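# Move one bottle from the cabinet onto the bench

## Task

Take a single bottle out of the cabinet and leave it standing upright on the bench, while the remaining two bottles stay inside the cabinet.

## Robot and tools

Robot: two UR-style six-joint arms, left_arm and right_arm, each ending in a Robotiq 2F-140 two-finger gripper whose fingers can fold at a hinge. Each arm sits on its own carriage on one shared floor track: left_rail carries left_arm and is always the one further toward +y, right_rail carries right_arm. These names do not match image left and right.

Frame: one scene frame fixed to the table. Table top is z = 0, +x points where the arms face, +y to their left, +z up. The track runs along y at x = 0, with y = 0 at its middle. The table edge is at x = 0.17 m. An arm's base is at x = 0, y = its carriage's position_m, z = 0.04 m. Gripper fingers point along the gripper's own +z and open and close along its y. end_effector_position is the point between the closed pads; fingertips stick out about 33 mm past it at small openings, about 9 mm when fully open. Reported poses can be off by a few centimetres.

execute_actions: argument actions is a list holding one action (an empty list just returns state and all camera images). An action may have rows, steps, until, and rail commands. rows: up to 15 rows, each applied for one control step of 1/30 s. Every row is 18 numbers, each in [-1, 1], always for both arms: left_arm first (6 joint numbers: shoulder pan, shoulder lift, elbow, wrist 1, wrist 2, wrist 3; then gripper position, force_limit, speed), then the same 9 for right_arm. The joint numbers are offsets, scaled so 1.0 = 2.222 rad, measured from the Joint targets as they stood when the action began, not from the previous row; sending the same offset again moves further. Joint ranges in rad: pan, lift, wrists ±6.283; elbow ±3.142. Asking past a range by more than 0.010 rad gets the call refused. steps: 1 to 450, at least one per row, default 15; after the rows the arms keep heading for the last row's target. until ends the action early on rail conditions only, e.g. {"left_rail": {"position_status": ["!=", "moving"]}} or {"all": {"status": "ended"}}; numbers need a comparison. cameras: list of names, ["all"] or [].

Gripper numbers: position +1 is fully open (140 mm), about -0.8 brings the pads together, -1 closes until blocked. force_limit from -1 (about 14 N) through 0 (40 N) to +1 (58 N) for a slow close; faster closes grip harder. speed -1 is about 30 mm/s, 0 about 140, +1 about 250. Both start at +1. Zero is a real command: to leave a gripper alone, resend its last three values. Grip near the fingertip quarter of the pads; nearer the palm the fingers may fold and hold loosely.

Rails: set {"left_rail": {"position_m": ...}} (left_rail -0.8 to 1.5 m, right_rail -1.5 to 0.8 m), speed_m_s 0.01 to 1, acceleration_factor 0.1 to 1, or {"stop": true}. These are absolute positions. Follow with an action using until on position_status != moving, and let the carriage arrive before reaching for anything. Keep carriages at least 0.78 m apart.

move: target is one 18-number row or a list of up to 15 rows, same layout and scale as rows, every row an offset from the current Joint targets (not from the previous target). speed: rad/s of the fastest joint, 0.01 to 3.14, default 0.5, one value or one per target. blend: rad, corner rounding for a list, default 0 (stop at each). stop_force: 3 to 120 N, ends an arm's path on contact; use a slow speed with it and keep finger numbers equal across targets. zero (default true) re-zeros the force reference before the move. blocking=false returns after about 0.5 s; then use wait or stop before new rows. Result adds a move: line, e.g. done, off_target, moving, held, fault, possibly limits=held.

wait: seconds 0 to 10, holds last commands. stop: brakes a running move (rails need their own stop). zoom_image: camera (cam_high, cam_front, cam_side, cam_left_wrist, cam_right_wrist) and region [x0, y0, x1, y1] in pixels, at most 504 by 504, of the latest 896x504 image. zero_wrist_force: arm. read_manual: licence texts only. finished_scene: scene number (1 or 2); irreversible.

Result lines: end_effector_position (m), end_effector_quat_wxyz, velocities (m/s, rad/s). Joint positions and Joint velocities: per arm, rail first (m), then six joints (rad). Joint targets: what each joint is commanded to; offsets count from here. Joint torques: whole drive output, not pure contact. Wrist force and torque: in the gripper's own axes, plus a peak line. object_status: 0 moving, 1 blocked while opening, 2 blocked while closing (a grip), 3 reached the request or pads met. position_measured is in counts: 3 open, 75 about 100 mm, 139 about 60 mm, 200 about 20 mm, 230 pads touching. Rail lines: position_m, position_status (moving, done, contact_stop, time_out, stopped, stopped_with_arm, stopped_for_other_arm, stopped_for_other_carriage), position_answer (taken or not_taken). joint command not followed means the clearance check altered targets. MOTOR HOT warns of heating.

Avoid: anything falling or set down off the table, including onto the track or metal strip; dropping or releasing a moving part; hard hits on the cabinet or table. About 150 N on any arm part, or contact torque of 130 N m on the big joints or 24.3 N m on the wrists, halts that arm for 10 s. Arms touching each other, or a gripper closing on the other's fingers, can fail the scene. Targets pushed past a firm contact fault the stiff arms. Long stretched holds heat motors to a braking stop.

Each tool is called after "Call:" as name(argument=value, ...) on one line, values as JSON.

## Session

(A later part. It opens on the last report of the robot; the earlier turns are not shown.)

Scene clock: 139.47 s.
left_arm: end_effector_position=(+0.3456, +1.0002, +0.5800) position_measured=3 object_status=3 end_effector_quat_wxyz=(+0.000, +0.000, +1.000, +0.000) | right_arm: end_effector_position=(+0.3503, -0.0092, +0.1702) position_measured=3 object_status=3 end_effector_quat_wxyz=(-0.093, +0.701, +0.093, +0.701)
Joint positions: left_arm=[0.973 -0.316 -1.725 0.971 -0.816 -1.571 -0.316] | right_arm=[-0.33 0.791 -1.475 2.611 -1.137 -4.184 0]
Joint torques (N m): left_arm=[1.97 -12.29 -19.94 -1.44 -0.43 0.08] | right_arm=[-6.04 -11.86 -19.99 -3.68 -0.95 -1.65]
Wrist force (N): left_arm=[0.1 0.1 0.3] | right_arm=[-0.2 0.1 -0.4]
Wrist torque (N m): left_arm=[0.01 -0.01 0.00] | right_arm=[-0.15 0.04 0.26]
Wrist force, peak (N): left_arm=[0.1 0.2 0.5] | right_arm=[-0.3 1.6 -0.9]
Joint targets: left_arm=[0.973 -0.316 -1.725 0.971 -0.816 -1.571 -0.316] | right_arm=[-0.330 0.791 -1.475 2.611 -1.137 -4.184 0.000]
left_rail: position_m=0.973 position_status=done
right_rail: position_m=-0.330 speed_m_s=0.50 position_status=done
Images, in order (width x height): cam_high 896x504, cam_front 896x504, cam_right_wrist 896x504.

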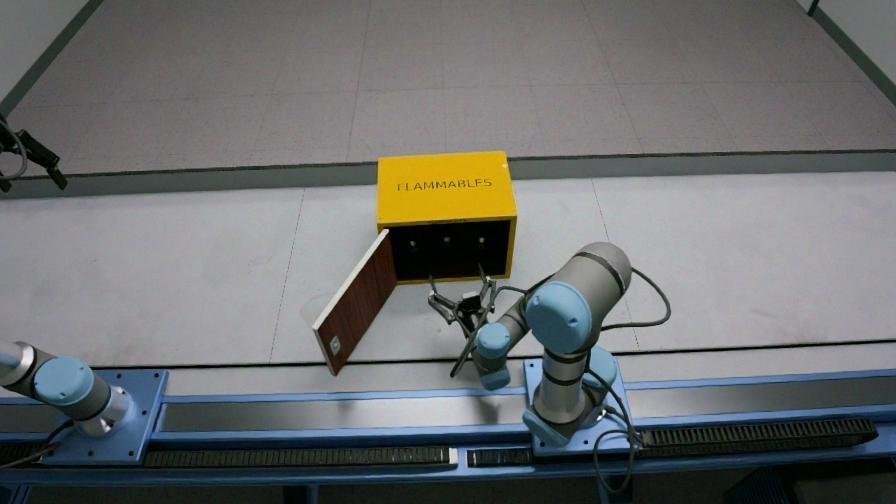

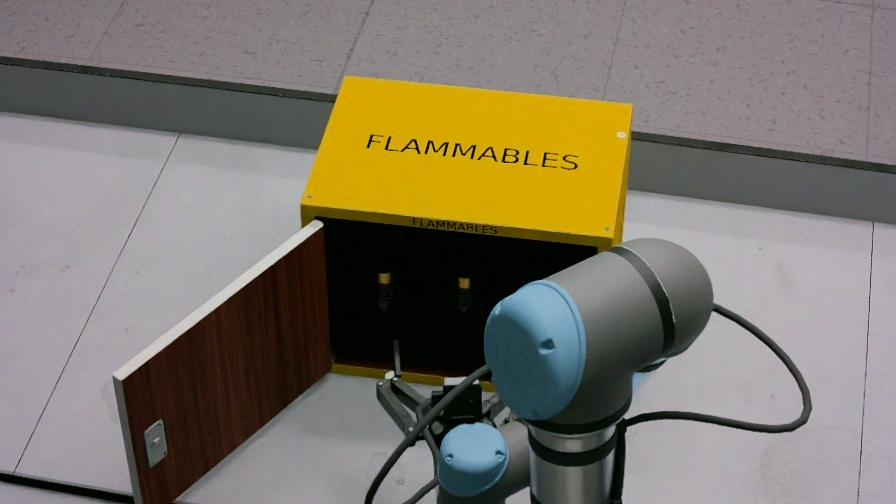

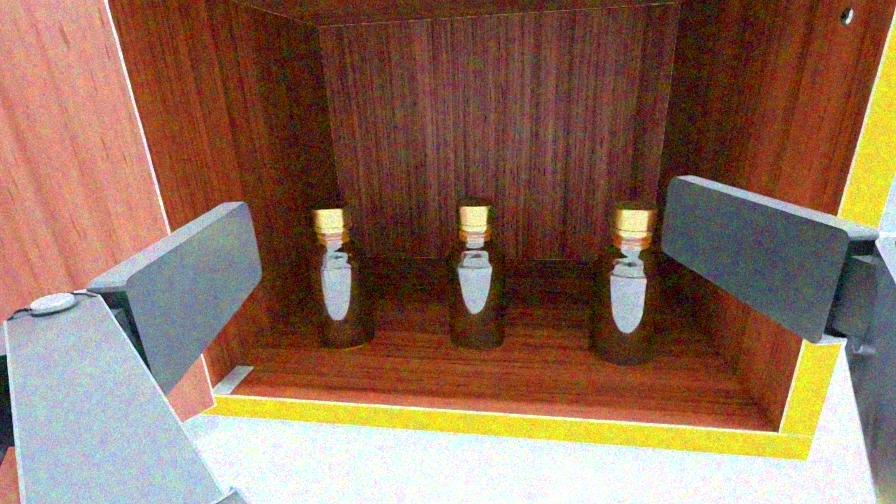

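Call:
move(target=[0,0,0,0,0,0,1,1,1, -0.01944,0.21633,-0.03557,-0.18080,0.01991,0, 0.175, 0, -0.5], speed=0.4, stop_force=40, cameras=["cam_high", "cam_front", "cam_side", "cam_right_wrist"])

Scene clock: 193.97 s.
left_arm: end_effector_position=(+0.3456, +1.0002, +0.5800) position_measured=3 object_status=3 end_effector_quat_wxyz=(+0.000, +0.000, +1.000, +0.000) | right_arm: end_effector_position=(+0.3950, -0.0118, +0.0673) position_measured=107 object_status=3 end_effector_quat_wxyz=(-0.062, +0.704, +0.062, +0.705)
Joint positions: left_arm=[0.973 -0.316 -1.725 0.971 -0.816 -1.571 -0.316] | right_arm=[-0.33 0.748 -0.994 2.532 -1.539 -4.14 0]
Joint torques (N m): left_arm=[2.16 -12.15 -19.87 -1.34 -0.41 -0.03] | right_arm=[-8.45 -14.96 -11.95 -4.36 2.56 -1.24]
Wrist force (N): left_arm=[0.0 0.1 0.3] | right_arm=[-0.3 -0.2 -0.4]
Wrist torque (N m): left_arm=[0.02 -0.01 0.00] | right_arm=[-0.22 0.01 0.25]
Wrist force, peak (N): left_arm=[0.0 0.2 0.4] | right_arm=[-1.2 -0.1 -0.1]
Joint targets: left_arm=[0.973 -0.316 -1.725 0.971 -0.816 -1.571 -0.316] | right_arm=[-0.330 0.748 -0.994 2.532 -1.539 -4.140 0.000]
left_rail: position_m=0.973 position_status=done
right_rail: position_m=-0.330 speed_m_s=0.50 position_status=done
move: done
Images, in order (width x height): cam_high 896x504, cam_front 896x504, cam_side 896x504, cam_right_wrist 896x504.

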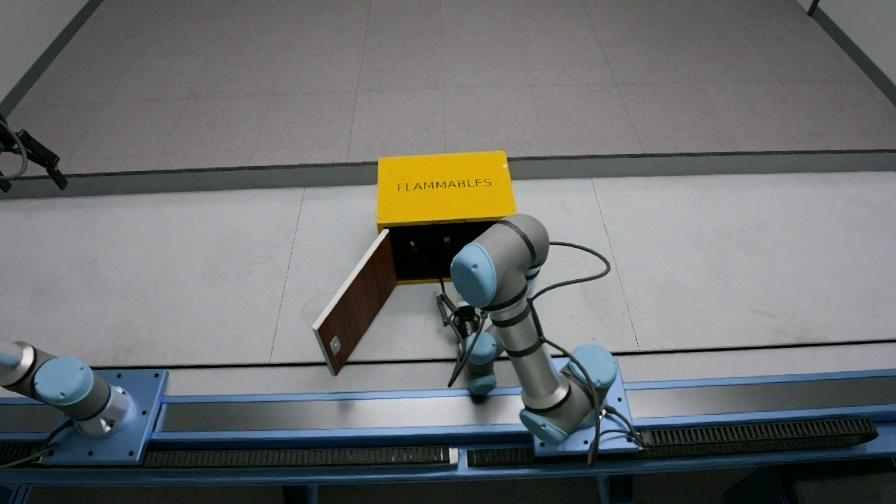

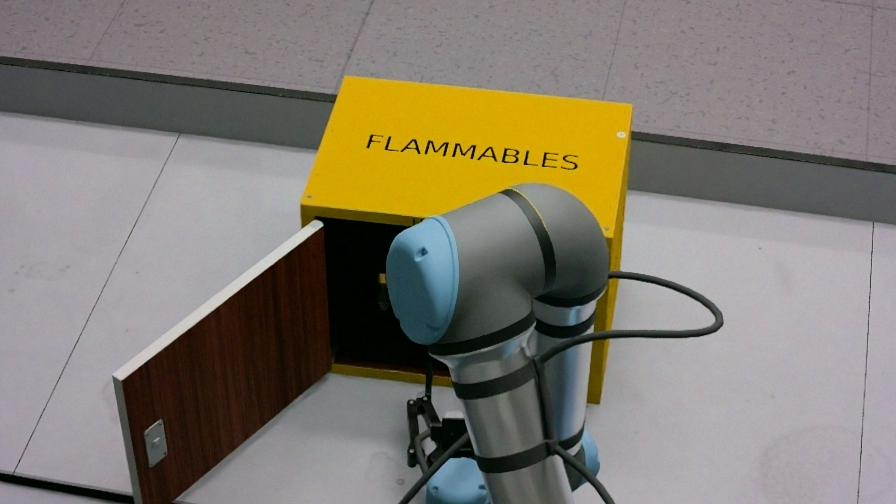

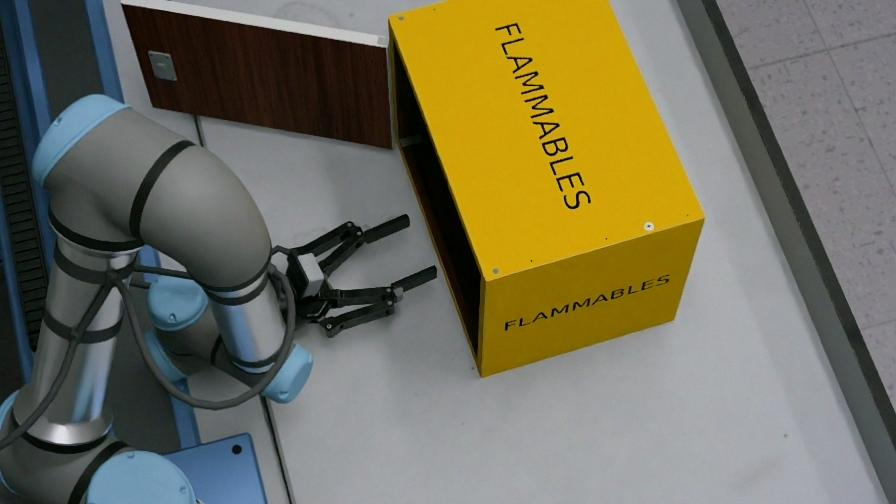

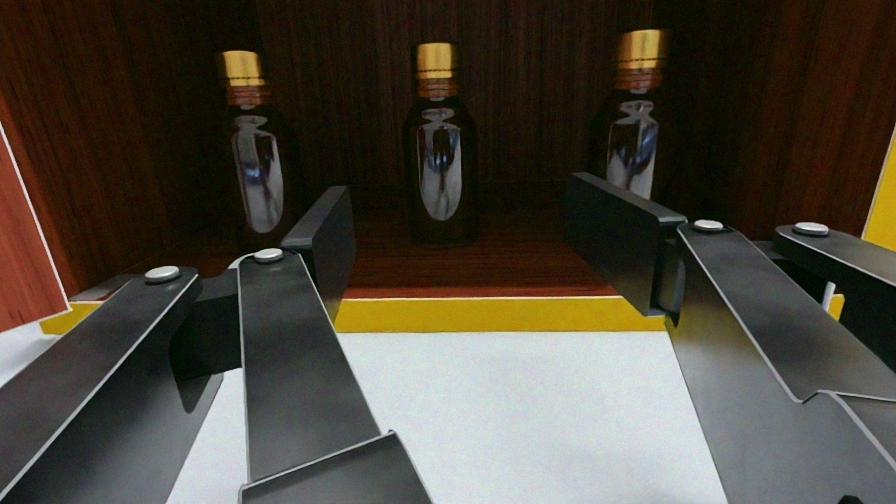

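Call:
zoom_image(camera="cam_right_wrist", region=[300, 20, 620, 320])

Scaled by 1.575.

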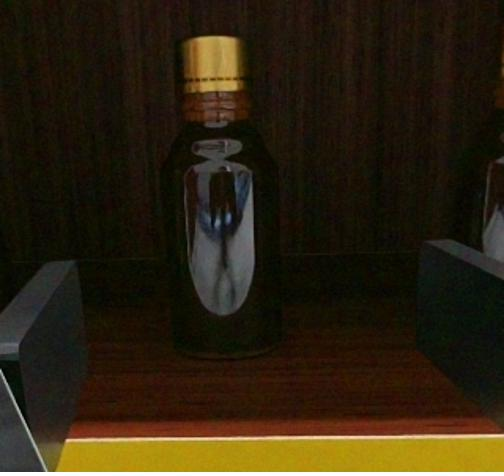

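Call:
move(target=[[0,0,0,0,0,0,1,1,1, -0.05072,0.00494,-0.04404,0.03910,-0.05072,0, 0.175, 0, -0.5],[0,0,0,0,0,0,1,1,1, -0.08721,0.01613,-0.09685,0.08074,-0.08721,0, 0.175, 0, -0.5]], speed=0.1, blend=[0.03, 0], stop_force=12, cameras=["cam_high", "cam_side", "cam_right_wrist"])

Scene clock: 203.30 s.
left_arm: end_effector_position=(+0.3456, +1.0002, +0.5800) position_measured=3 object_status=3 end_effector_quat_wxyz=(+0.000, +0.000, +1.000, +0.000) | right_arm: end_effector_position=(+0.5142, +0.0096, +0.0673) position_measured=107 object_status=3 end_effector_quat_wxyz=(-0.062, +0.704, +0.062, +0.705)
Joint positions: left_arm=[0.973 -0.316 -1.725 0.971 -0.816 -1.571 -0.316] | right_arm=[-0.33 0.554 -0.958 2.317 -1.359 -4.333 0]
Joint torques (N m): left_arm=[2.66 -12.7 -19.8 -1.3 -0.45 0.06] | right_arm=[-8.08 -20.22 -16.48 0.11 -2.56 -0.74]
Wrist force (N): left_arm=[-0.1 -0.1 0.2] | right_arm=[-0.4 0.0 -0.2]
Wrist torque (N m): left_arm=[-0.02 0.01 0.00] | right_arm=[-0.18 0.04 0.24]
Wrist force, peak (N): left_arm=[-0.3 0.3 0.4] | right_arm=[-0.4 0.0 -0.8]
Joint targets: left_arm=[0.973 -0.316 -1.725 0.971 -0.816 -1.571 -0.316] | right_arm=[-0.330 0.554 -0.958 2.317 -1.359 -4.333 0.000]
left_rail: position_m=0.973 position_status=done
right_rail: position_m=-0.330 speed_m_s=0.50 position_status=done
move: done
Images, in order (width x height): cam_high 896x504, cam_side 896x504, cam_right_wrist 896x504.

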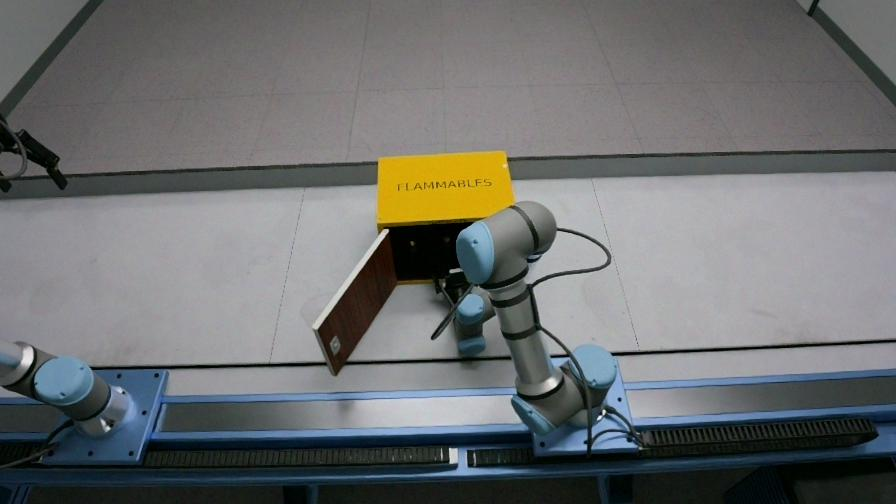

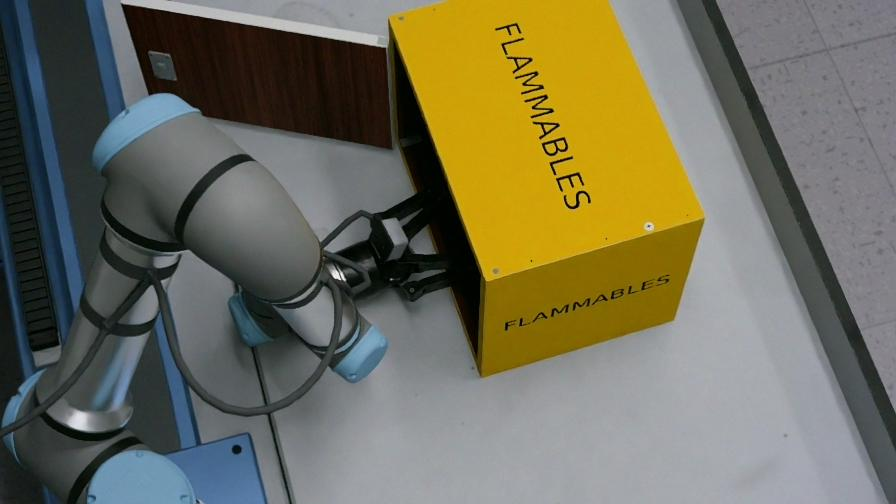

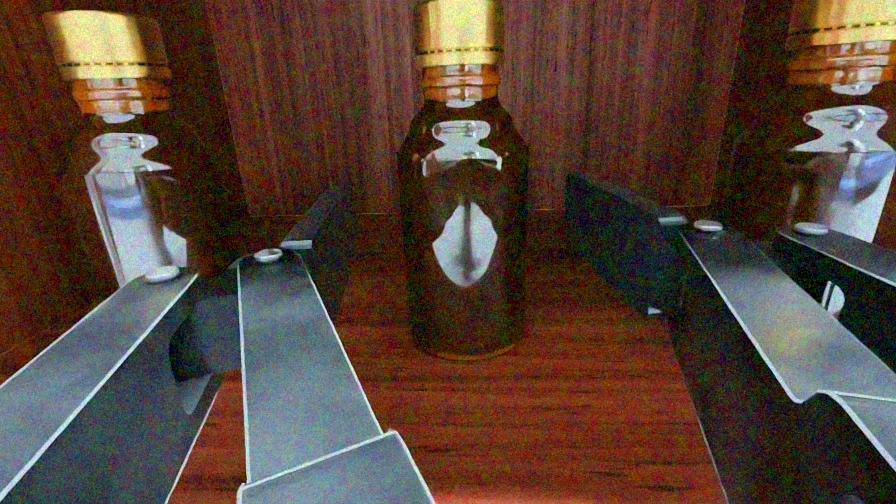

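Call:
zoom_image(camera="cam_right_wrist", region=[300, 0, 640, 380])

Scaled by 1.326.

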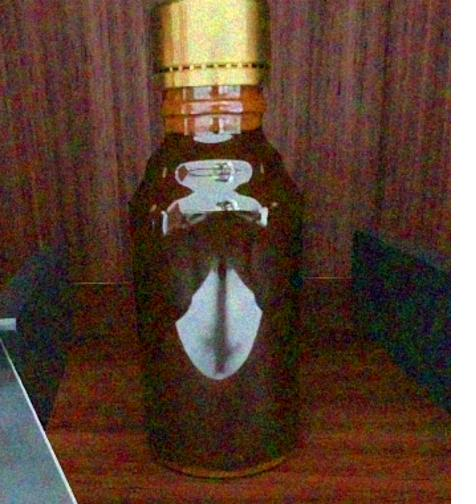

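Call:
execute_actions(actions=[{"rows": [[0,0,0,0,0,0,1,1,1,0,0,0,0,0,0,-1,0,-1]], "steps": 60}], cameras=["cam_right_wrist"])

Scene clock: 209.13 s.
left_arm: end_effector_position=(+0.3456, +1.0002, +0.5800) position_measured=3 object_status=3 end_effector_quat_wxyz=(+0.000, +0.000, +1.000, +0.000) | right_arm: end_effector_position=(+0.5142, +0.0095, +0.0673) position_measured=163 object_status=2 end_effector_quat_wxyz=(-0.062, +0.704, +0.062, +0.705)
Joint positions: left_arm=[0.973 -0.316 -1.725 0.971 -0.816 -1.571 -0.316] | right_arm=[-0.33 0.554 -0.958 2.317 -1.359 -4.333 0]
Joint torques (N m): left_arm=[3.24 -12.49 -19.31 -1.16 -0.48 -0.11] | right_arm=[-1.33 -20.29 -13.54 -0.05 -2.44 -0.4]
Wrist force (N): left_arm=[-0.2 0.1 0.3] | right_arm=[2.3 0.1 -3.0]
Wrist torque (N m): left_arm=[0.02 0.03 0.00] | right_arm=[-0.18 -0.11 0.29]
Wrist force, peak (N): left_arm=[-0.1 0.1 0.5] | right_arm=[2.8 1.2 -3.3]
Joint targets: left_arm=[0.973 -0.316 -1.725 0.971 -0.816 -1.571 -0.316] | right_arm=[-0.330 0.554 -0.958 2.317 -1.359 -4.333 0.000]
left_rail: position_m=0.973 position_status=done
right_rail: position_m=-0.330 speed_m_s=0.50 position_status=done
Images, in order (width x height): cam_right_wrist 896x504.

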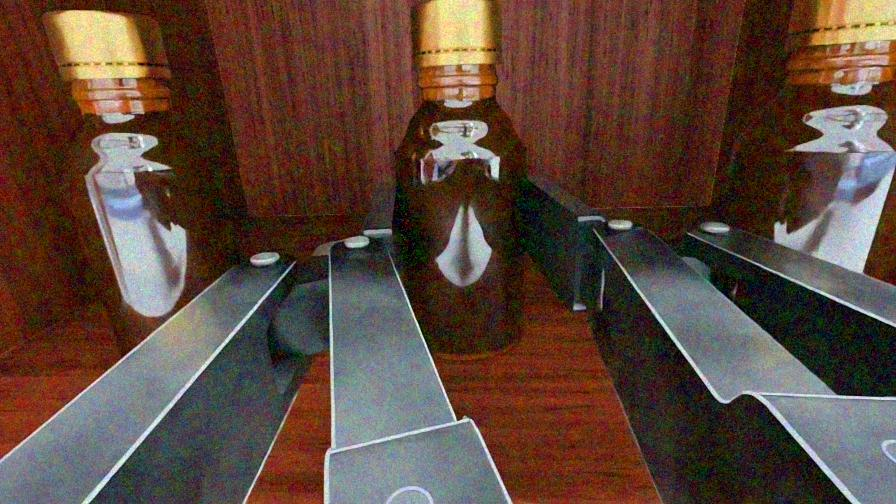

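Call:
move(target=[[0,0,0,0,0,0,1,1,1, 0,0,0,0,0,0, 0.22, 0, -1],[0,0,0,0,0,0,1,1,1, 0,-0.01450,0.00115,0.01334,0,0, -1, 0, -1]], speed=0.1, cameras=["cam_right_wrist"])

Scene clock: 220.90 s.
left_arm: end_effector_position=(+0.3456, +1.0002, +0.5800) position_measured=3 object_status=3 end_effector_quat_wxyz=(+0.000, +0.000, +1.000, +0.000) | right_arm: end_effector_position=(+0.5142, +0.0096, +0.0776) position_measured=163 object_status=0 end_effector_quat_wxyz=(-0.062, +0.704, +0.062, +0.705)
Joint positions: left_arm=[0.973 -0.316 -1.725 0.971 -0.816 -1.571 -0.316] | right_arm=[-0.33 0.554 -0.991 2.32 -1.33 -4.333 0]
Joint torques (N m): left_arm=[2.79 -11.94 -19.71 -1.05 -0.5 -0.01] | right_arm=[1.84 -39.08 -1.4 0.02 -1.56 0.12]
Wrist force (N): left_arm=[-0.1 0.1 0.1] | right_arm=[3.1 1.4 -3.8]
Wrist torque (N m): left_arm=[0.03 0.02 0.00] | right_arm=[-0.20 -0.17 0.20]
Wrist force, peak (N): left_arm=[-0.1 0.1 0.6] | right_arm=[3.1 1.4 -3.8]
Joint targets: left_arm=[0.973 -0.316 -1.725 0.971 -0.816 -1.571 -0.316] | right_arm=[-0.330 0.554 -0.991 2.320 -1.330 -4.333 0.000]
left_rail: position_m=0.973 position_status=done
right_rail: position_m=-0.330 speed_m_s=0.50 position_status=done
move: done
Images, in order (width x height): cam_right_wrist 896x504.

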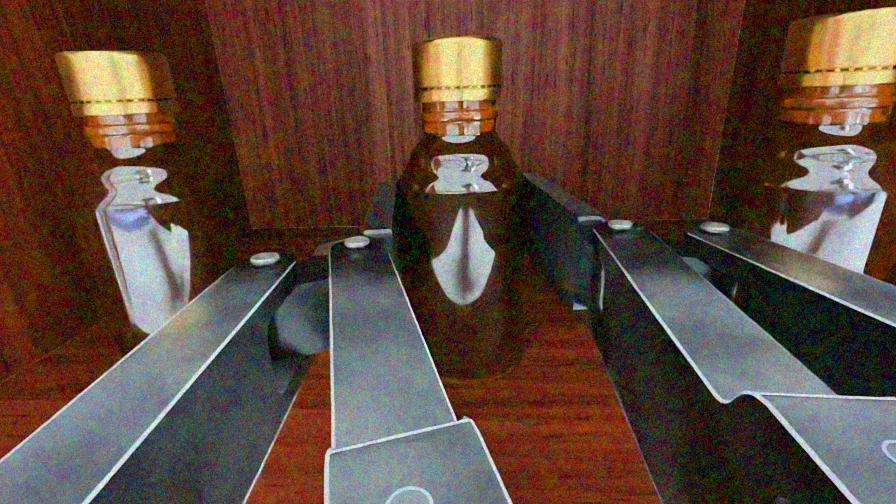

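Call:
wait(seconds=0.5)

Scene clock: 221.70 s.
left_arm: end_effector_position=(+0.3456, +1.0002, +0.5800) position_measured=3 object_status=3 end_effector_quat_wxyz=(+0.000, +0.000, +1.000, +0.000) | right_arm: end_effector_position=(+0.5142, +0.0096, +0.0776) position_measured=163 object_status=2 end_effector_quat_wxyz=(-0.062, +0.704, +0.062, +0.705)
Joint positions: left_arm=[0.973 -0.316 -1.725 0.971 -0.816 -1.571 -0.316] | right_arm=[-0.33 0.554 -0.991 2.32 -1.33 -4.333 0]
Joint torques (N m): left_arm=[3.03 -11.98 -20.04 -0.95 -0.5 0.07] | right_arm=[1.37 -36.38 -2.94 -0.08 -1.33 0.14]
Wrist force (N): left_arm=[-0.2 0.0 0.2] | right_arm=[3.3 1.4 -3.9]
Wrist torque (N m): left_arm=[0.00 0.03 0.00] | right_arm=[-0.21 -0.19 0.20]
Wrist force, peak (N): left_arm=[0.1 -0.2 0.4] | right_arm=[3.1 1.4 -4.1]
Joint targets: left_arm=[0.973 -0.316 -1.725 0.971 -0.816 -1.571 -0.316] | right_arm=[-0.330 0.554 -0.991 2.320 -1.330 -4.333 0.000]
Tool commands: left_gripper/position=+1.0 left_gripper/force_limit=+1.0 left_gripper/speed=+1.0 right_gripper/position=-1.0 right_gripper/force_limit=+0.0 right_gripper/speed=-1.0
left_rail: position_m=0.973 position_status=done
right_rail: position_m=-0.330 speed_m_s=0.50 position_status=done
wait: 0.50 s; at rest from the start

Call:
move(target=[0,0,0,0,0,0,1,1,1, 0,-0.04852,0.00104,0.04748,0,0, -1, 0, -1], speed=0.1, cameras=["cam_right_wrist"])

Scene clock: 223.90 s.
left_arm: end_effector_position=(+0.3456, +1.0002, +0.5800) position_measured=3 object_status=3 end_effector_quat_wxyz=(+0.000, +0.000, +1.000, +0.000) | right_arm: end_effector_position=(+0.5142, +0.0096, +0.1126) position_measured=163 object_status=2 end_effector_quat_wxyz=(-0.062, +0.704, +0.062, +0.705)
Joint positions: left_arm=[0.973 -0.316 -1.725 0.971 -0.816 -1.571 -0.316] | right_arm=[-0.33 0.554 -1.098 2.322 -1.224 -4.333 0]
Joint torques (N m): left_arm=[3.34 -11.77 -19.24 -1 -0.47 -0.03] | right_arm=[0.12 -40.22 -2.72 -0.96 -1.12 0.3]
Wrist force (N): left_arm=[0.0 0.0 0.3] | right_arm=[-3.1 -0.1 -0.4]
Wrist torque (N m): left_arm=[0.01 0.01 0.00] | right_arm=[-0.20 -0.01 0.25]
Wrist force, peak (N): left_arm=[-0.1 0.2 0.5] | right_arm=[3.2 1.5 -3.9]
Joint targets: left_arm=[0.973 -0.316 -1.725 0.971 -0.816 -1.571 -0.316] | right_arm=[-0.330 0.554 -1.099 2.322 -1.224 -4.333 0.000]
left_rail: position_m=0.973 position_status=done
right_rail: position_m=-0.330 speed_m_s=0.50 position_status=done
move: done
Images, in order (width x height): cam_right_wrist 896x504.

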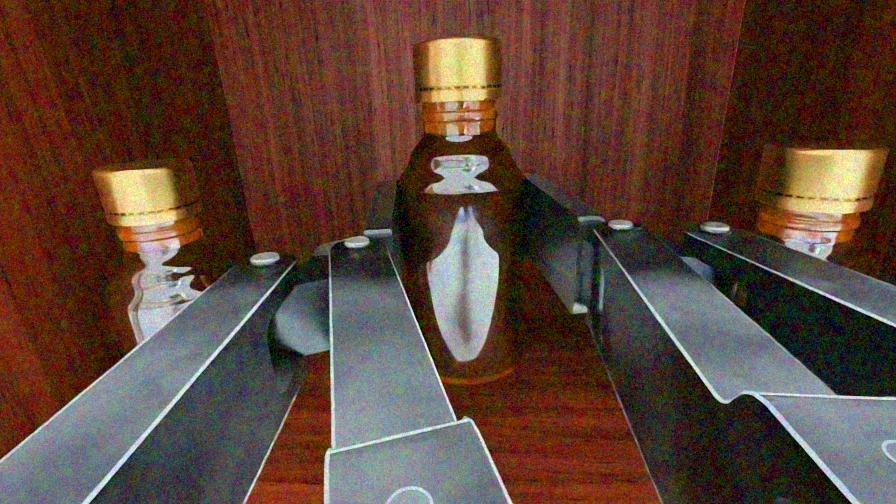

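Call:
move(target=[[0,0,0,0,0,0,1,1,1, 0.04486,-0.02435,0.06225,-0.03790,0.04486,0, -1, 0, -1],[0,0,0,0,0,0,1,1,1, 0.11208,-0.04121,0.11069,-0.06948,0.11208,0, -1, 0, -1]], speed=0.15, blend=[0.04, 0], cameras=["cam_high", "cam_side", "cam_right_wrist"])

Scene clock: 228.40 s.
left_arm: end_effector_position=(+0.3456, +1.0002, +0.5800) position_measured=3 object_status=3 end_effector_quat_wxyz=(+0.000, +0.000, +1.000, +0.000) | right_arm: end_effector_position=(+0.3725, -0.0154, +0.1126) position_measured=163 object_status=2 end_effector_quat_wxyz=(-0.062, +0.704, +0.062, +0.705)
Joint positions: left_arm=[0.973 -0.316 -1.725 0.971 -0.816 -1.571 -0.316] | right_arm=[-0.33 0.803 -1.19 2.568 -1.378 -4.085 0]
Joint torques (N m): left_arm=[2.85 -11.96 -19.94 -0.92 -0.49 0.03] | right_arm=[4.98 -32.73 0.84 -4.91 2.56 0.34]
Wrist force (N): left_arm=[-0.2 0.3 0.2] | right_arm=[-3.2 -0.2 -0.5]
Wrist torque (N m): left_arm=[0.06 0.04 0.01] | right_arm=[-0.20 0.01 0.26]
Wrist force, peak (N): left_arm=[0.1 0.1 0.6] | right_arm=[-3.5 -0.1 -0.4]
Joint targets: left_arm=[0.973 -0.316 -1.725 0.971 -0.816 -1.571 -0.316] | right_arm=[-0.330 0.803 -1.190 2.568 -1.378 -4.084 0.000]
left_rail: position_m=0.973 position_status=done
right_rail: position_m=-0.330 speed_m_s=0.50 position_status=done
move: done
Images, in order (width x height): cam_high 896x504, cam_side 896x504, cam_right_wrist 896x504.

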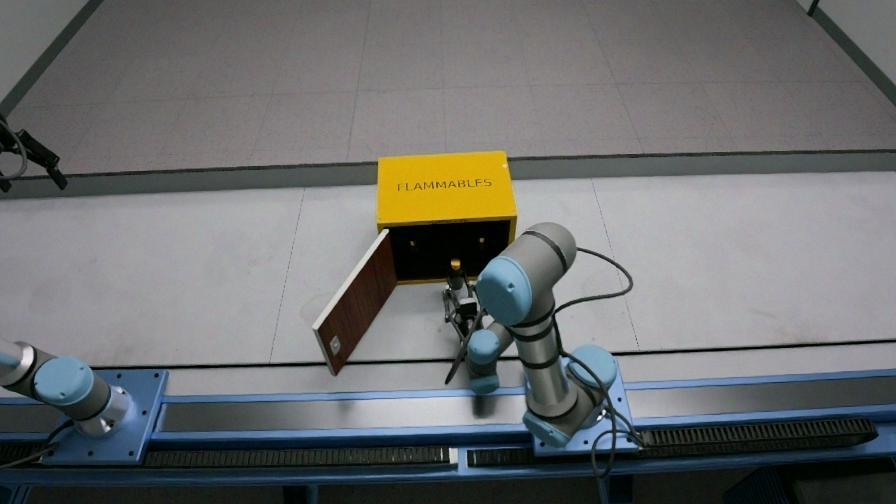

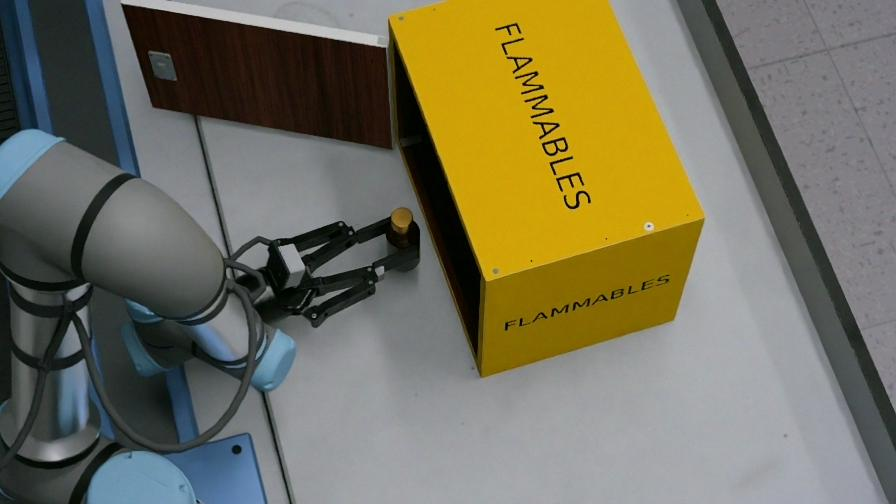

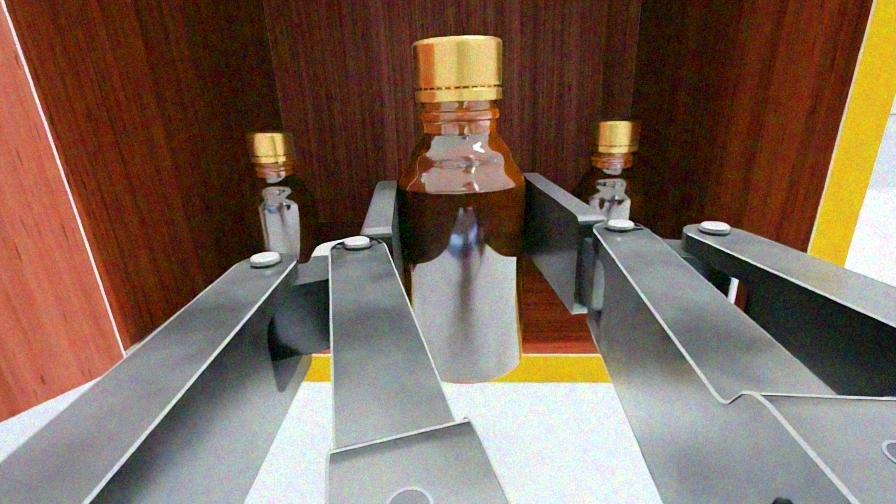

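Call:
execute_actions(actions=[{"right_rail": {"position_m": -0.72, "speed_m_s": 0.35, "acceleration_factor": 0.3}, "steps": 150, "until": {"right_rail": {"position_status": ["!=", "moving"]}}}], cameras=["cam_high", "cam_right_wrist"])

Scene clock: 231.13 s.
left_arm: end_effector_position=(+0.3456, +1.0002, +0.5800) position_measured=3 object_status=3 end_effector_quat_wxyz=(+0.000, +0.000, +1.000, +0.000) | right_arm: end_effector_position=(+0.3724, -0.4055, +0.1126) position_measured=163 object_status=2 end_effector_quat_wxyz=(-0.062, +0.704, +0.062, +0.705)
Joint positions: left_arm=[0.973 -0.316 -1.725 0.971 -0.816 -1.571 -0.316] | right_arm=[-0.72 0.803 -1.19 2.568 -1.378 -4.084 0]
Joint torques (N m): left_arm=[3.71 -11.7 -19.95 -0.89 -0.49 0.01] | right_arm=[-0.79 -30.51 -3.87 -0.84 1.11 0.22]
Wrist force (N): left_arm=[0.0 0.0 0.4] | right_arm=[-3.2 0.1 -0.4]
Wrist torque (N m): left_arm=[0.00 -0.01 0.00] | right_arm=[-0.15 0.00 0.26]
Wrist force, peak (N): left_arm=[0.0 0.1 0.5] | right_arm=[-3.4 -0.8 -0.2]
Joint targets: left_arm=[0.973 -0.316 -1.725 0.971 -0.816 -1.571 -0.316] | right_arm=[-0.720 0.803 -1.190 2.568 -1.378 -4.084 0.000]
Tool commands: left_gripper/position=+1.0 left_gripper/force_limit=+1.0 left_gripper/speed=+1.0 right_gripper/position=-1.0 right_gripper/force_limit=+0.0 right_gripper/speed=-1.0
left_rail: position_m=0.973 position_status=done
right_rail: position_m=-0.720 speed_m_s=0.35 position_status=done
Images, in order (width x height): cam_high 896x504, cam_right_wrist 896x504.

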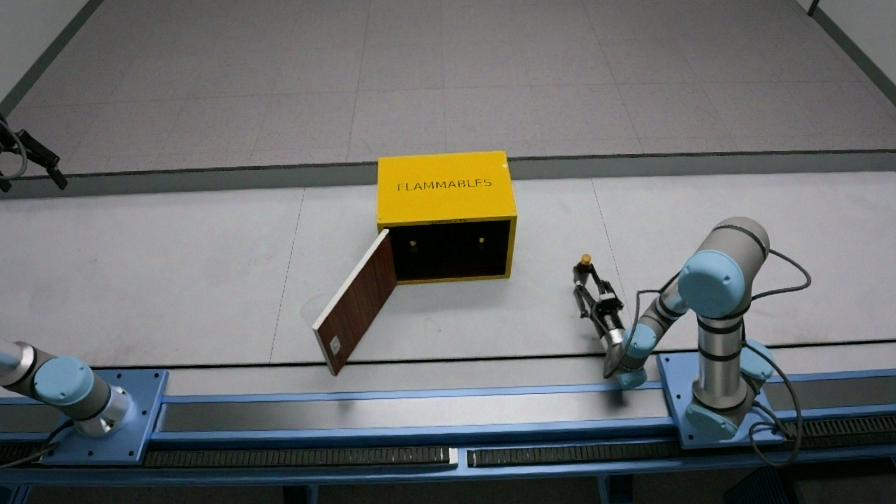

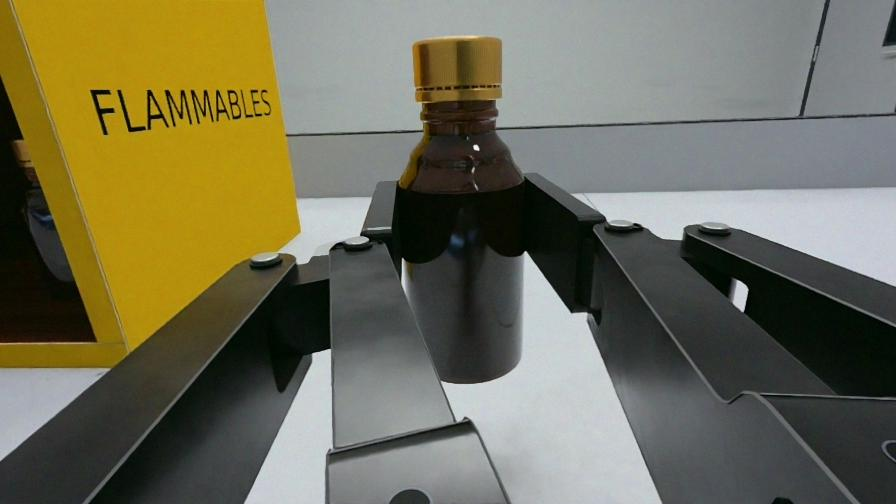

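Call:
move(target=[[0,0,0,0,0,0,1,1,1, -0.13083,0.05009,-0.13227,0.08217,-0.13083,0, -1, 0, -1],[0,0,0,0,0,0,1,1,1, -0.13083,0.11167,-0.13455,0.02288,-0.13083,0, -1, 0, -1]], speed=[0.2, 0.08], blend=[0.03, 0], cameras=["cam_high", "cam_right_wrist"])

Scene clock: 237.37 s.
left_arm: end_effector_position=(+0.3456, +1.0002, +0.5800) position_measured=3 object_status=3 end_effector_quat_wxyz=(+0.000, +0.000, +1.000, +0.000) | right_arm: end_effector_position=(+0.5414, -0.3806, +0.0661) position_measured=163 object_status=2 end_effector_quat_wxyz=(-0.062, +0.704, +0.062, +0.705)
Joint positions: left_arm=[0.973 -0.316 -1.725 0.971 -0.816 -1.571 -0.316] | right_arm=[-0.72 0.512 -0.942 2.269 -1.327 -4.375 0]
Joint torques (N m): left_arm=[2.96 -12.08 -19.76 -0.74 -0.53 0.04] | right_arm=[-7.57 -22.54 -18.41 -5.33 -2.65 0.31]
Wrist force (N): left_arm=[-0.2 0.0 0.3] | right_arm=[-3.3 0.1 -0.2]
Wrist torque (N m): left_arm=[0.01 0.04 0.01] | right_arm=[-0.17 0.04 0.24]
Wrist force, peak (N): left_arm=[0.1 0.2 0.6] | right_arm=[-3.6 0.3 -0.5]
Joint targets: left_arm=[0.973 -0.316 -1.725 0.971 -0.816 -1.571 -0.316] | right_arm=[-0.720 0.512 -0.942 2.269 -1.328 -4.375 0.000]
left_rail: position_m=0.973 position_status=done
right_rail: position_m=-0.720 speed_m_s=0.35 position_status=done
move: done
Images, in order (width x height): cam_high 896x504, cam_right_wrist 896x504.

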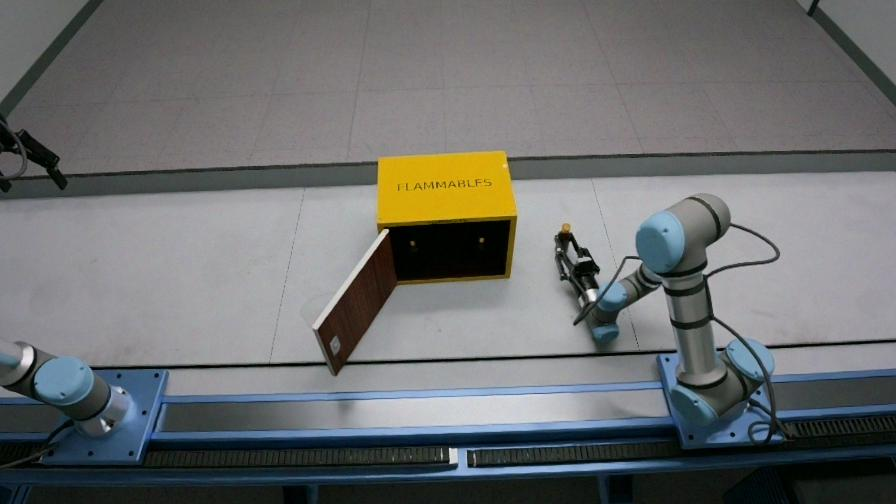

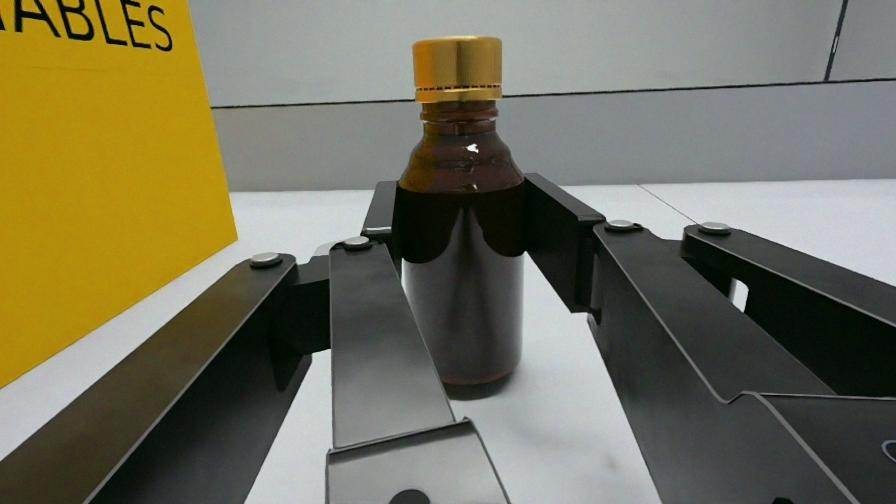

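Call:
move(target=[0,0,0,0,0,0,1,1,1, 0,0.01747,-0.00199,-0.01548,0,0, -1, 0, -1], speed=0.02, stop_force=5, cameras=["cam_right_wrist"])

Scene clock: 240.23 s.
left_arm: end_effector_position=(+0.3456, +1.0002, +0.5800) position_measured=3 object_status=3 end_effector_quat_wxyz=(+0.000, +0.000, +1.000, +0.000) | right_arm: end_effector_position=(+0.5415, -0.3806, +0.0597) position_measured=163 object_status=2 end_effector_quat_wxyz=(-0.062, +0.704, +0.062, +0.705)
Joint positions: left_arm=[0.973 -0.316 -1.725 0.971 -0.816 -1.571 -0.316] | right_arm=[-0.72 0.512 -0.923 2.267 -1.344 -4.375 0]
Joint torques (N m): left_arm=[3.86 -11.47 -19.25 -0.64 -0.46 -0.03] | right_arm=[-6.5 -42.55 1.64 -0.7 -2.55 0.24]
Wrist force (N): left_arm=[0.0 0.3 0.4] | right_arm=[-0.2 -0.2 0.2]
Wrist torque (N m): left_arm=[0.07 0.01 0.00] | right_arm=[-0.17 0.02 0.31]
Wrist force, peak (N): left_arm=[-0.1 -0.1 0.6] | right_arm=[5.4 0.6 -1.4]
Joint targets: left_arm=[0.973 -0.316 -1.725 0.971 -0.816 -1.571 -0.316] | right_arm=[-0.720 0.512 -0.923 2.267 -1.344 -4.375 0.000]
left_rail: position_m=0.973 position_status=done
right_rail: position_m=-0.720 speed_m_s=0.35 position_status=done
move: contact (right_arm); right_arm: the shoulder lift is farthest, 0.020 rad from its target
Images, in order (width x height): cam_right_wrist 896x504.

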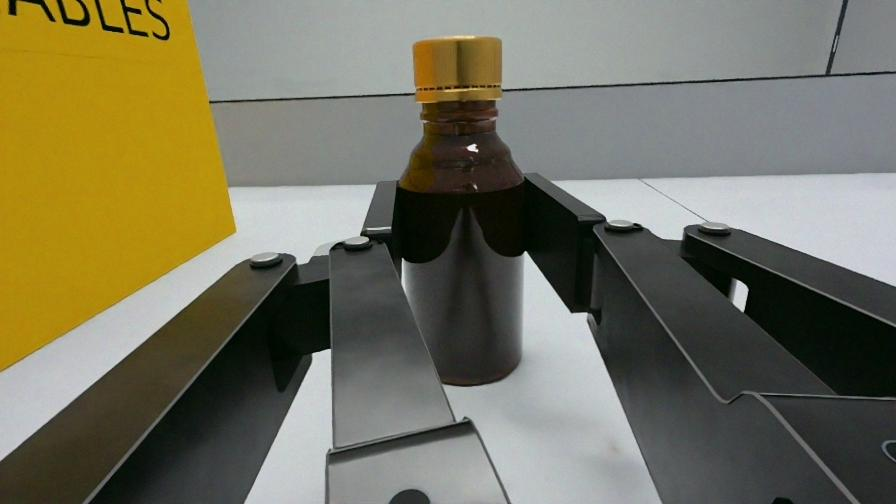

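Call:
execute_actions(actions=[{"rows": [[0,0,0,0,0,0,1,1,1,0,0,0,0,0,0,0.2,0,-1]], "steps": 45}], cameras=["cam_right_wrist"])

Scene clock: 242.30 s.
left_arm: end_effector_position=(+0.3456, +1.0002, +0.5800) position_measured=3 object_status=3 end_effector_quat_wxyz=(+0.000, +0.000, +1.000, +0.000) | right_arm: end_effector_position=(+0.5415, -0.3806, +0.0598) position_measured=104 object_status=3 end_effector_quat_wxyz=(-0.062, +0.704, +0.062, +0.705)
Joint positions: left_arm=[0.973 -0.316 -1.725 0.971 -0.816 -1.571 -0.316] | right_arm=[-0.72 0.512 -0.923 2.267 -1.344 -4.375 0]
Joint torques (N m): left_arm=[3.53 -11.65 -19.45 -0.67 -0.5 0.08] | right_arm=[-6.76 -42.01 -2.24 -3.69 -2.44 0.33]
Wrist force (N): left_arm=[0.0 0.0 0.4] | right_arm=[-0.2 0.0 -0.2]
Wrist torque (N m): left_arm=[-0.01 0.00 0.01] | right_arm=[-0.19 -0.02 0.24]
Wrist force, peak (N): left_arm=[-0.2 -0.1 0.5] | right_arm=[0.3 -0.3 0.5]
Joint targets: left_arm=[0.973 -0.316 -1.725 0.971 -0.816 -1.571 -0.316] | right_arm=[-0.720 0.512 -0.923 2.267 -1.344 -4.375 0.000]
left_rail: position_m=0.973 position_status=done
right_rail: position_m=-0.720 speed_m_s=0.35 position_status=done
Images, in order (width x height): cam_right_wrist 896x504.

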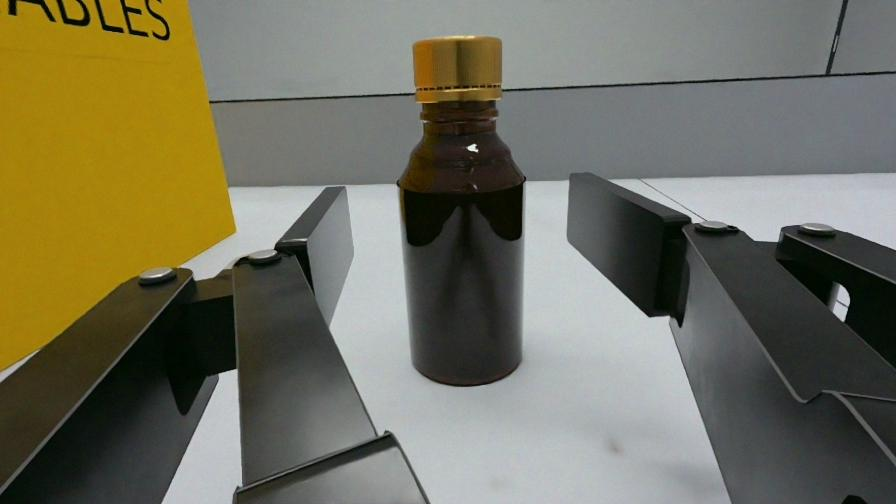

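Call:
move(target=[[0,0,0,0,0,0,1,1,1, 0.02511,-0.03370,0.04900,-0.01529,0.02511,0, 0.2, 0, -1],[0,0,0,0,0,0,1,1,1, 0.10133,-0.10398,0.12874,-0.02476,0.10133,0, 0.2, 0, -1]], speed=0.15, blend=[0.04, 0], cameras=["cam_high", "cam_side", "cam_right_wrist"])

Scene clock: 250.93 s.
left_arm: end_effector_position=(+0.3456, +1.0002, +0.5800) position_measured=3 object_status=3 end_effector_quat_wxyz=(+0.000, +0.000, +1.000, +0.000) | right_arm: end_effector_position=(+0.3939, -0.4063, +0.1051) position_measured=104 object_status=3 end_effector_quat_wxyz=(-0.062, +0.704, +0.062, +0.705)
Joint positions: left_arm=[0.973 -0.316 -1.725 0.971 -0.816 -1.571 -0.316] | right_arm=[-0.72 0.737 -1.154 2.553 -1.399 -4.15 0]
Joint torques (N m): left_arm=[3.52 -11.87 -20 -0.6 -0.44 0.15] | right_arm=[5.03 -32.12 2.85 -4.37 2.68 0.27]
Wrist force (N): left_arm=[0.1 0.0 0.3] | right_arm=[-0.2 0.2 -0.6]
Wrist torque (N m): left_arm=[0.00 -0.01 0.00] | right_arm=[-0.13 -0.01 0.26]
Wrist force, peak (N): left_arm=[-0.3 0.1 0.5] | right_arm=[-0.2 0.1 -1.0]
Joint targets: left_arm=[0.973 -0.316 -1.725 0.971 -0.816 -1.571 -0.316] | right_arm=[-0.720 0.738 -1.154 2.553 -1.399 -4.150 0.000]
left_rail: position_m=0.973 position_status=done
right_rail: position_m=-0.720 speed_m_s=0.35 position_status=done
move: done
Images, in order (width x height): cam_high 896x504, cam_side 896x504, cam_right_wrist 896x504.

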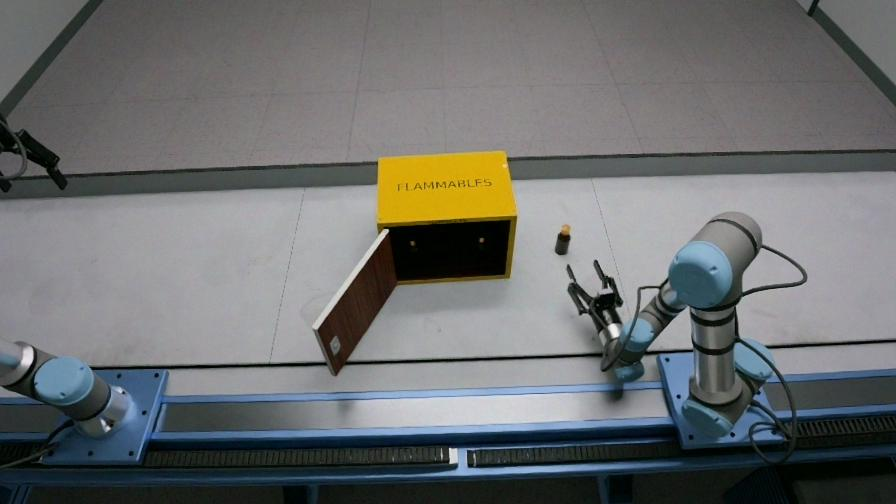

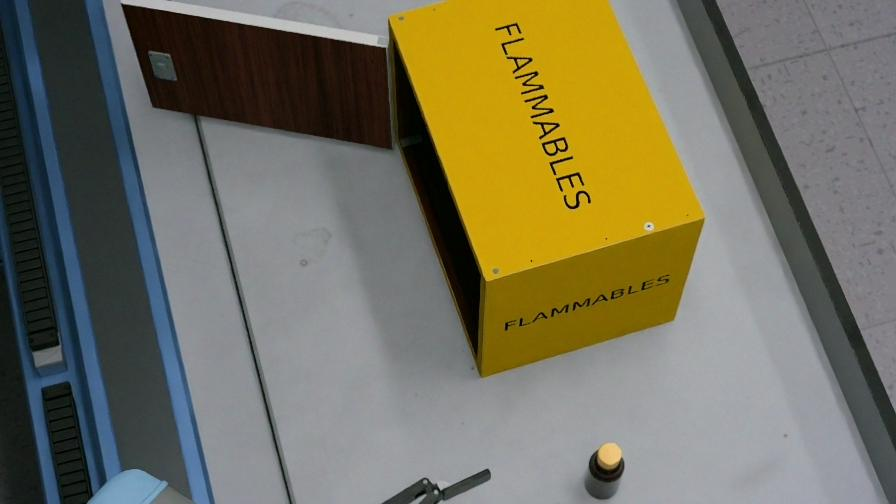

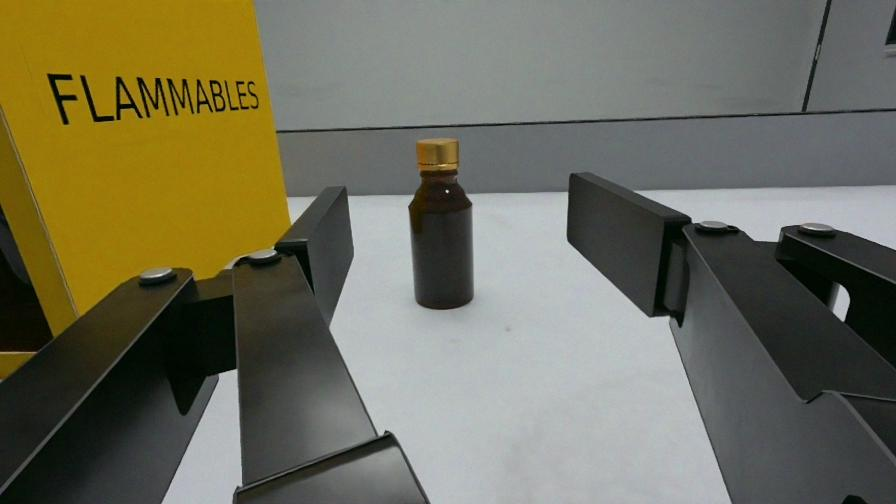

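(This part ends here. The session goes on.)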